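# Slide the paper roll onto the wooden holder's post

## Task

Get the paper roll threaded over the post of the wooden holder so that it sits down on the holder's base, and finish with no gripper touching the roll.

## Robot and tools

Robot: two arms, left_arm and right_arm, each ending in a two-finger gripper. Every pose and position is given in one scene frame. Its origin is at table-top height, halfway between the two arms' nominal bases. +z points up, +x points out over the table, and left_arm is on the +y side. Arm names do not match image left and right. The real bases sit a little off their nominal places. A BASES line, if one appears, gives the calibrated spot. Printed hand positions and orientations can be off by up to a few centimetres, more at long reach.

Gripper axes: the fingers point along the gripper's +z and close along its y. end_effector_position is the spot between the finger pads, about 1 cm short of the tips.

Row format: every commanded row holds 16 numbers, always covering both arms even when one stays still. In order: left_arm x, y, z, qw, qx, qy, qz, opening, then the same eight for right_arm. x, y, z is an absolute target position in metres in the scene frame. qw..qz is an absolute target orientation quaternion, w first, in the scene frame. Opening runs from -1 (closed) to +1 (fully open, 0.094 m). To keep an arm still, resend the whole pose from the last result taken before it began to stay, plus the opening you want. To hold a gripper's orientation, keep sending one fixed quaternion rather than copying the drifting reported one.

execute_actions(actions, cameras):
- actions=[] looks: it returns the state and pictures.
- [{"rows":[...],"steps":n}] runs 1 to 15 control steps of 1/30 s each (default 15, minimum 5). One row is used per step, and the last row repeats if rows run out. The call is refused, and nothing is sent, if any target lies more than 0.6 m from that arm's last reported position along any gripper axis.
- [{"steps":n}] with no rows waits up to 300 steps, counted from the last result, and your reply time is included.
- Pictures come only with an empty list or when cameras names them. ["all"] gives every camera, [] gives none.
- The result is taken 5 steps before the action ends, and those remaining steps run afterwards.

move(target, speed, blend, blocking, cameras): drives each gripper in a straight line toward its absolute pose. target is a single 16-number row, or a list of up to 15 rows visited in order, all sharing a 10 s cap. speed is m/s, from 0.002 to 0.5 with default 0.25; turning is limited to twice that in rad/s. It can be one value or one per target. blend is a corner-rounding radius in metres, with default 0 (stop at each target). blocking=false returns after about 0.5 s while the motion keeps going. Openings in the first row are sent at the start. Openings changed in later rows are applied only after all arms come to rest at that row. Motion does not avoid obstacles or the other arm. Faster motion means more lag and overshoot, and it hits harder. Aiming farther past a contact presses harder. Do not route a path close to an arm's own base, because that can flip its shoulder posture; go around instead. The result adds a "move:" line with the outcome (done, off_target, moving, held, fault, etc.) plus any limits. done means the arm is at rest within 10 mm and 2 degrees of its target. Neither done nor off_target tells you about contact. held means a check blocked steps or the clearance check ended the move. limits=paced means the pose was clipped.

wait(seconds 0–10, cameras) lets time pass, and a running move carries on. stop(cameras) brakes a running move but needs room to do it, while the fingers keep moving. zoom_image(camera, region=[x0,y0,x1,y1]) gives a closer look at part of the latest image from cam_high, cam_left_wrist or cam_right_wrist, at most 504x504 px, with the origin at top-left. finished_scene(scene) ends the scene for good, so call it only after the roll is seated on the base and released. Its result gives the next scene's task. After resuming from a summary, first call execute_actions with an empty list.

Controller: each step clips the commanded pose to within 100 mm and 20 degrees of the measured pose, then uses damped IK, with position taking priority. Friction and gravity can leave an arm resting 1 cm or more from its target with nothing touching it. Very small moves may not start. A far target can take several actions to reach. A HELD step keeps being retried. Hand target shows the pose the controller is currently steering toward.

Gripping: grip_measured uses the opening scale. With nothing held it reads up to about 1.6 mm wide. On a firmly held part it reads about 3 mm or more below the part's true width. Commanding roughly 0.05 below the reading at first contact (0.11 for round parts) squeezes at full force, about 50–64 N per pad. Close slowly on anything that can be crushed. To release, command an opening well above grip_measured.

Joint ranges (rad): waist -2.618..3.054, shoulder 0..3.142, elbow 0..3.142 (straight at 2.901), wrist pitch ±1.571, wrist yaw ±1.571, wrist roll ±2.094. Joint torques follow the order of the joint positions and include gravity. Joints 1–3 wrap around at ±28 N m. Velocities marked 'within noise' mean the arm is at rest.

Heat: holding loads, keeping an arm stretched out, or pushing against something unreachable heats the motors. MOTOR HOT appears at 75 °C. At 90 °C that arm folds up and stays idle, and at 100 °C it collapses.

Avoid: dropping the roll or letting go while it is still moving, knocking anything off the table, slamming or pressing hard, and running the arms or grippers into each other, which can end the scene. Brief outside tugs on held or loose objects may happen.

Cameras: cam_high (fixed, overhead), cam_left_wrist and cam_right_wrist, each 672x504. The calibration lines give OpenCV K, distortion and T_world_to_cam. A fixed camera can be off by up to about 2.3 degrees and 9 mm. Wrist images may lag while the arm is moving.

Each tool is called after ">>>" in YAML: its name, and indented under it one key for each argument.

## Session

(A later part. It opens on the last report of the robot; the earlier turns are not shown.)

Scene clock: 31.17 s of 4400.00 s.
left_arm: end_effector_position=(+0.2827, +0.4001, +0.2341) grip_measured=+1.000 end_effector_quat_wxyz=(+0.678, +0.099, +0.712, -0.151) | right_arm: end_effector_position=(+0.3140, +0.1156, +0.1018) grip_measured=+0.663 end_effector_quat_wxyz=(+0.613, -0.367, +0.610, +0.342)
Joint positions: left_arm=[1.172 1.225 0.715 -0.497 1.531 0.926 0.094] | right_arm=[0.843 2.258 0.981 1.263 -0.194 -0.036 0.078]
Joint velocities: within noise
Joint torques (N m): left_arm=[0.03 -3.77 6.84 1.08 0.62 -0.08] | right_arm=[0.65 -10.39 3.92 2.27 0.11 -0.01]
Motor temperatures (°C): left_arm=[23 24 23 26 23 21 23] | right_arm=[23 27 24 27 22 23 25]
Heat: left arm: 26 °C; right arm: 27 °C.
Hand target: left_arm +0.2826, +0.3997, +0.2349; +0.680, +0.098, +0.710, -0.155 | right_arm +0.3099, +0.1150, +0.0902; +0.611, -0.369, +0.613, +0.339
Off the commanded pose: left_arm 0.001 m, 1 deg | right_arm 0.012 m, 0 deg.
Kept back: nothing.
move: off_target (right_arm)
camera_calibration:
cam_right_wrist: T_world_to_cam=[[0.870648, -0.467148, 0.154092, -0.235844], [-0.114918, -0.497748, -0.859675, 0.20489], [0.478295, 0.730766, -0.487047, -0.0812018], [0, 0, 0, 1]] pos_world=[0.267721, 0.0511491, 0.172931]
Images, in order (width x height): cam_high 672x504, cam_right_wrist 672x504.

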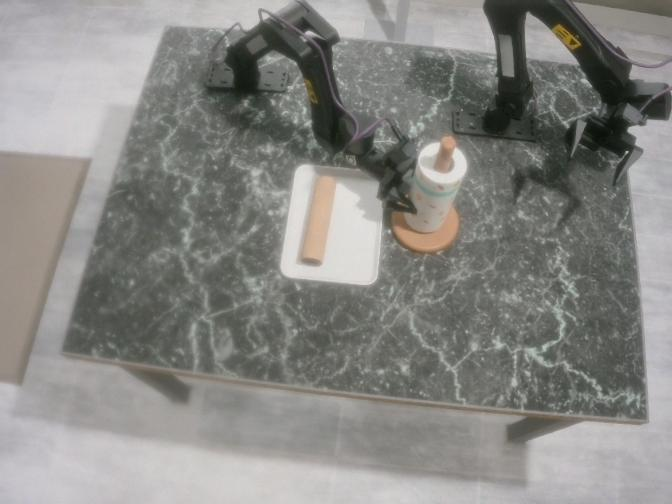

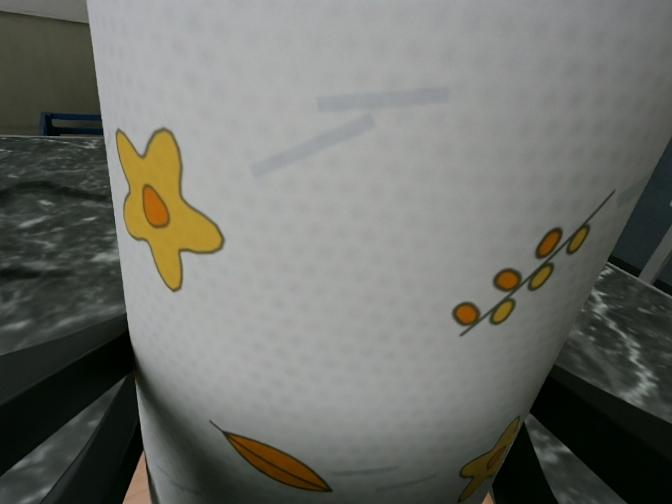

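>>> move:
  target: [0.2826,0.3997,0.2349,0.68,0.098,0.71,-0.155,1,0.312,0.116,0.072,0.6115,-0.3686,0.6122,0.3388,0.6]
  speed: 0.03
  cameras: ["cam_high","cam_right_wrist"]

>>> zoom_image:
  camera: "cam_high"
  region: [380, 110, 480, 260]

Scene clock: 32.23 s of 4400.00 s.
left_arm: end_effector_position=(+0.2827, +0.4001, +0.2341) grip_measured=+1.000 end_effector_quat_wxyz=(+0.678, +0.099, +0.712, -0.151) | right_arm: end_effector_position=(+0.3135, +0.1145, +0.0910) grip_measured=+0.663 end_effector_quat_wxyz=(+0.621, -0.362, +0.603, +0.345)
Joint positions: left_arm=[1.172 1.225 0.715 -0.497 1.531 0.926 0.094] | right_arm=[0.843 2.315 0.981 1.344 -0.192 -0.032 0.078]
Joint velocities: within noise
Joint torques (N m): left_arm=[0.03 -3.74 6.91 1.09 0.6 -0.09] | right_arm=[0.42 -9.5 5.11 1.9 0.06 -0.08]
Motor temperatures (°C): left_arm=[23 24 23 26 23 21 23] | right_arm=[23 27 24 27 22 23 25]
Heat: left arm: 26 °C; right arm: 27 °C.
Hand target: left_arm +0.2826, +0.3997, +0.2349; +0.680, +0.098, +0.710, -0.155 | right_arm +0.3115, +0.1154, +0.0723; +0.612, -0.369, +0.612, +0.339
Off the commanded pose: left_arm 0.001 m, 1 deg | right_arm 0.019 m, 2 deg.
Kept back: nothing.
move: off_target (right_arm)
camera_calibration:
cam_right_wrist: T_world_to_cam=[[0.867656, -0.472322, 0.155195, -0.232891], [-0.105342, -0.479729, -0.87107, 0.190979], [0.485877, 0.73944, -0.465995, -0.0907195], [0, 0, 0, 1]] pos_world=[0.266266, 0.0487003, 0.160225]
Images, in order (width x height): cam_high 672x504, cam_right_wrist 672x504.

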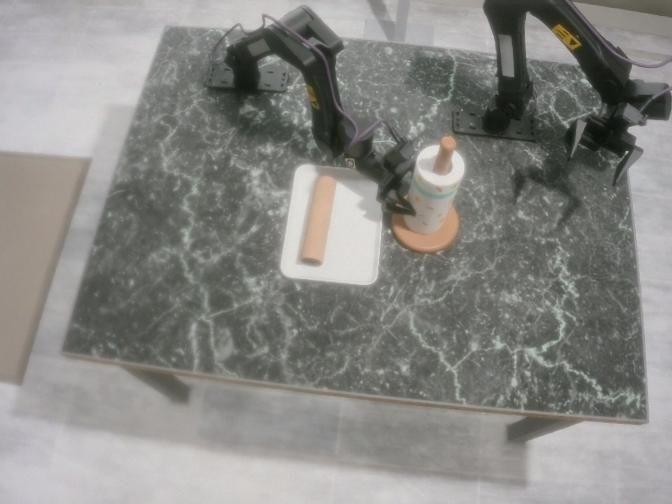

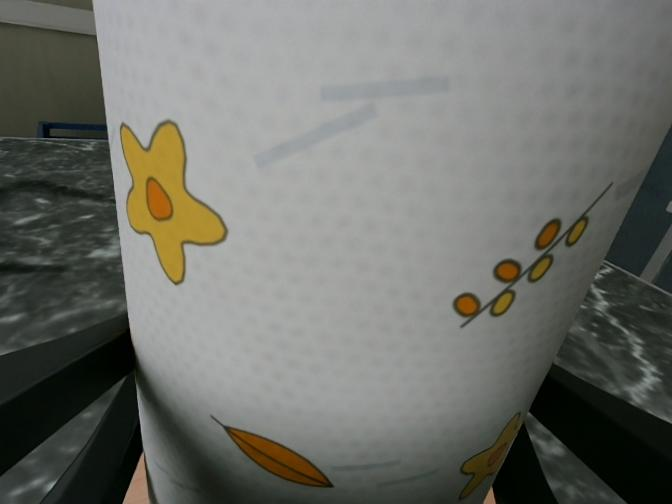

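Scaled by 3.360 from the camera's 672x504 image, which has a finer 960x720 frame.

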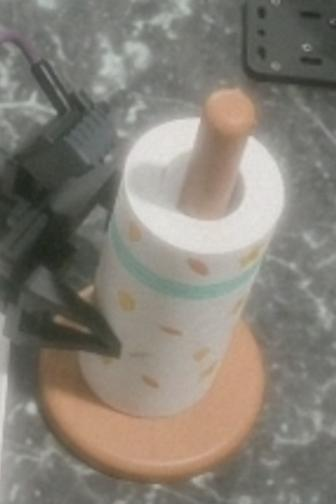

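>>> move:
  target:
    - [0.2826,0.3997,0.2349,0.68,0.098,0.71,-0.155,1,0.3125,0.1154,0.0785,0.6155,-0.366,0.608,0.342,1]
    - [0.2826,0.3997,0.2349,0.68,0.098,0.71,-0.155,1,0.2475,0.0024,0.08,0.6155,-0.366,0.608,0.342,1]
  speed: [0.1,0.15]
  cameras: ["cam_high"]

>>> zoom_image:
  camera: "cam_high"
  region: [380, 110, 480, 260]

Scene clock: 34.63 s of 4400.00 s.
left_arm: end_effector_position=(+0.2827, +0.4001, +0.2341) grip_measured=+1.000 end_effector_quat_wxyz=(+0.678, +0.099, +0.712, -0.151) | right_arm: end_effector_position=(+0.2493, +0.0041, +0.0673) grip_measured=+0.998 end_effector_quat_wxyz=(+0.581, -0.379, +0.642, +0.326)
Joint positions: left_arm=[1.172 1.225 0.715 -0.497 1.531 0.926 0.094] | right_arm=[0.755 2.109 0.442 1.55 -0.276 -0.053 0.094]
Joint velocities: within noise
Joint torques (N m): left_arm=[-0.03 -3.77 6.87 1.08 0.61 -0.11] | right_arm=[-0.54 -12.31 1.83 2 -0.16 0.01]
Motor temperatures (°C): left_arm=[23 24 23 26 23 21 23] | right_arm=[23 27 24 27 22 23 25]
Heat: left arm: 26 °C; right arm: 27 °C.
Hand target: left_arm +0.2826, +0.3997, +0.2349; +0.680, +0.098, +0.710, -0.155 | right_arm +0.2478, +0.0027, +0.0799; +0.591, -0.381, +0.630, +0.331
Off the commanded pose: left_arm 0.001 m, 1 deg | right_arm 0.013 m, 6 deg.
joint sent to its limit (right arm) — joint 4 (wrist pitch), upper limit.
Kept back: nothing.
move: off_target (right_arm)
Images, in order (width x height): cam_high 672x504.

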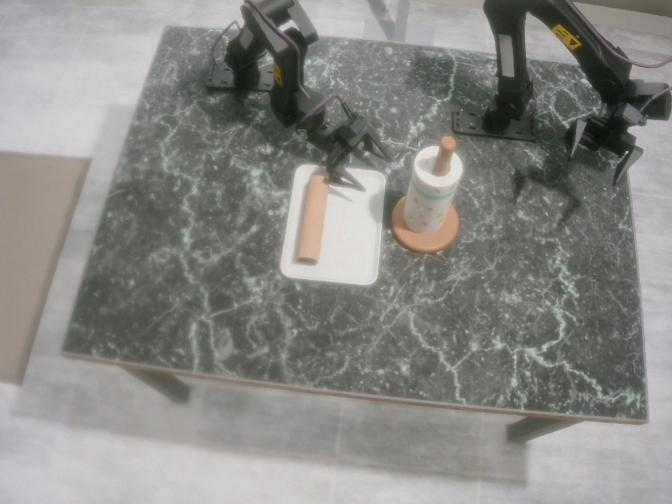

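Scaled by 3.360 from the camera's 672x504 image, which has a finer 960x720 frame.

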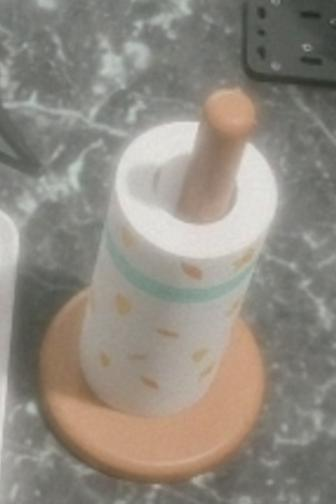

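>>> finished_scene:
  scene: 1

The scene is finished: the task was done.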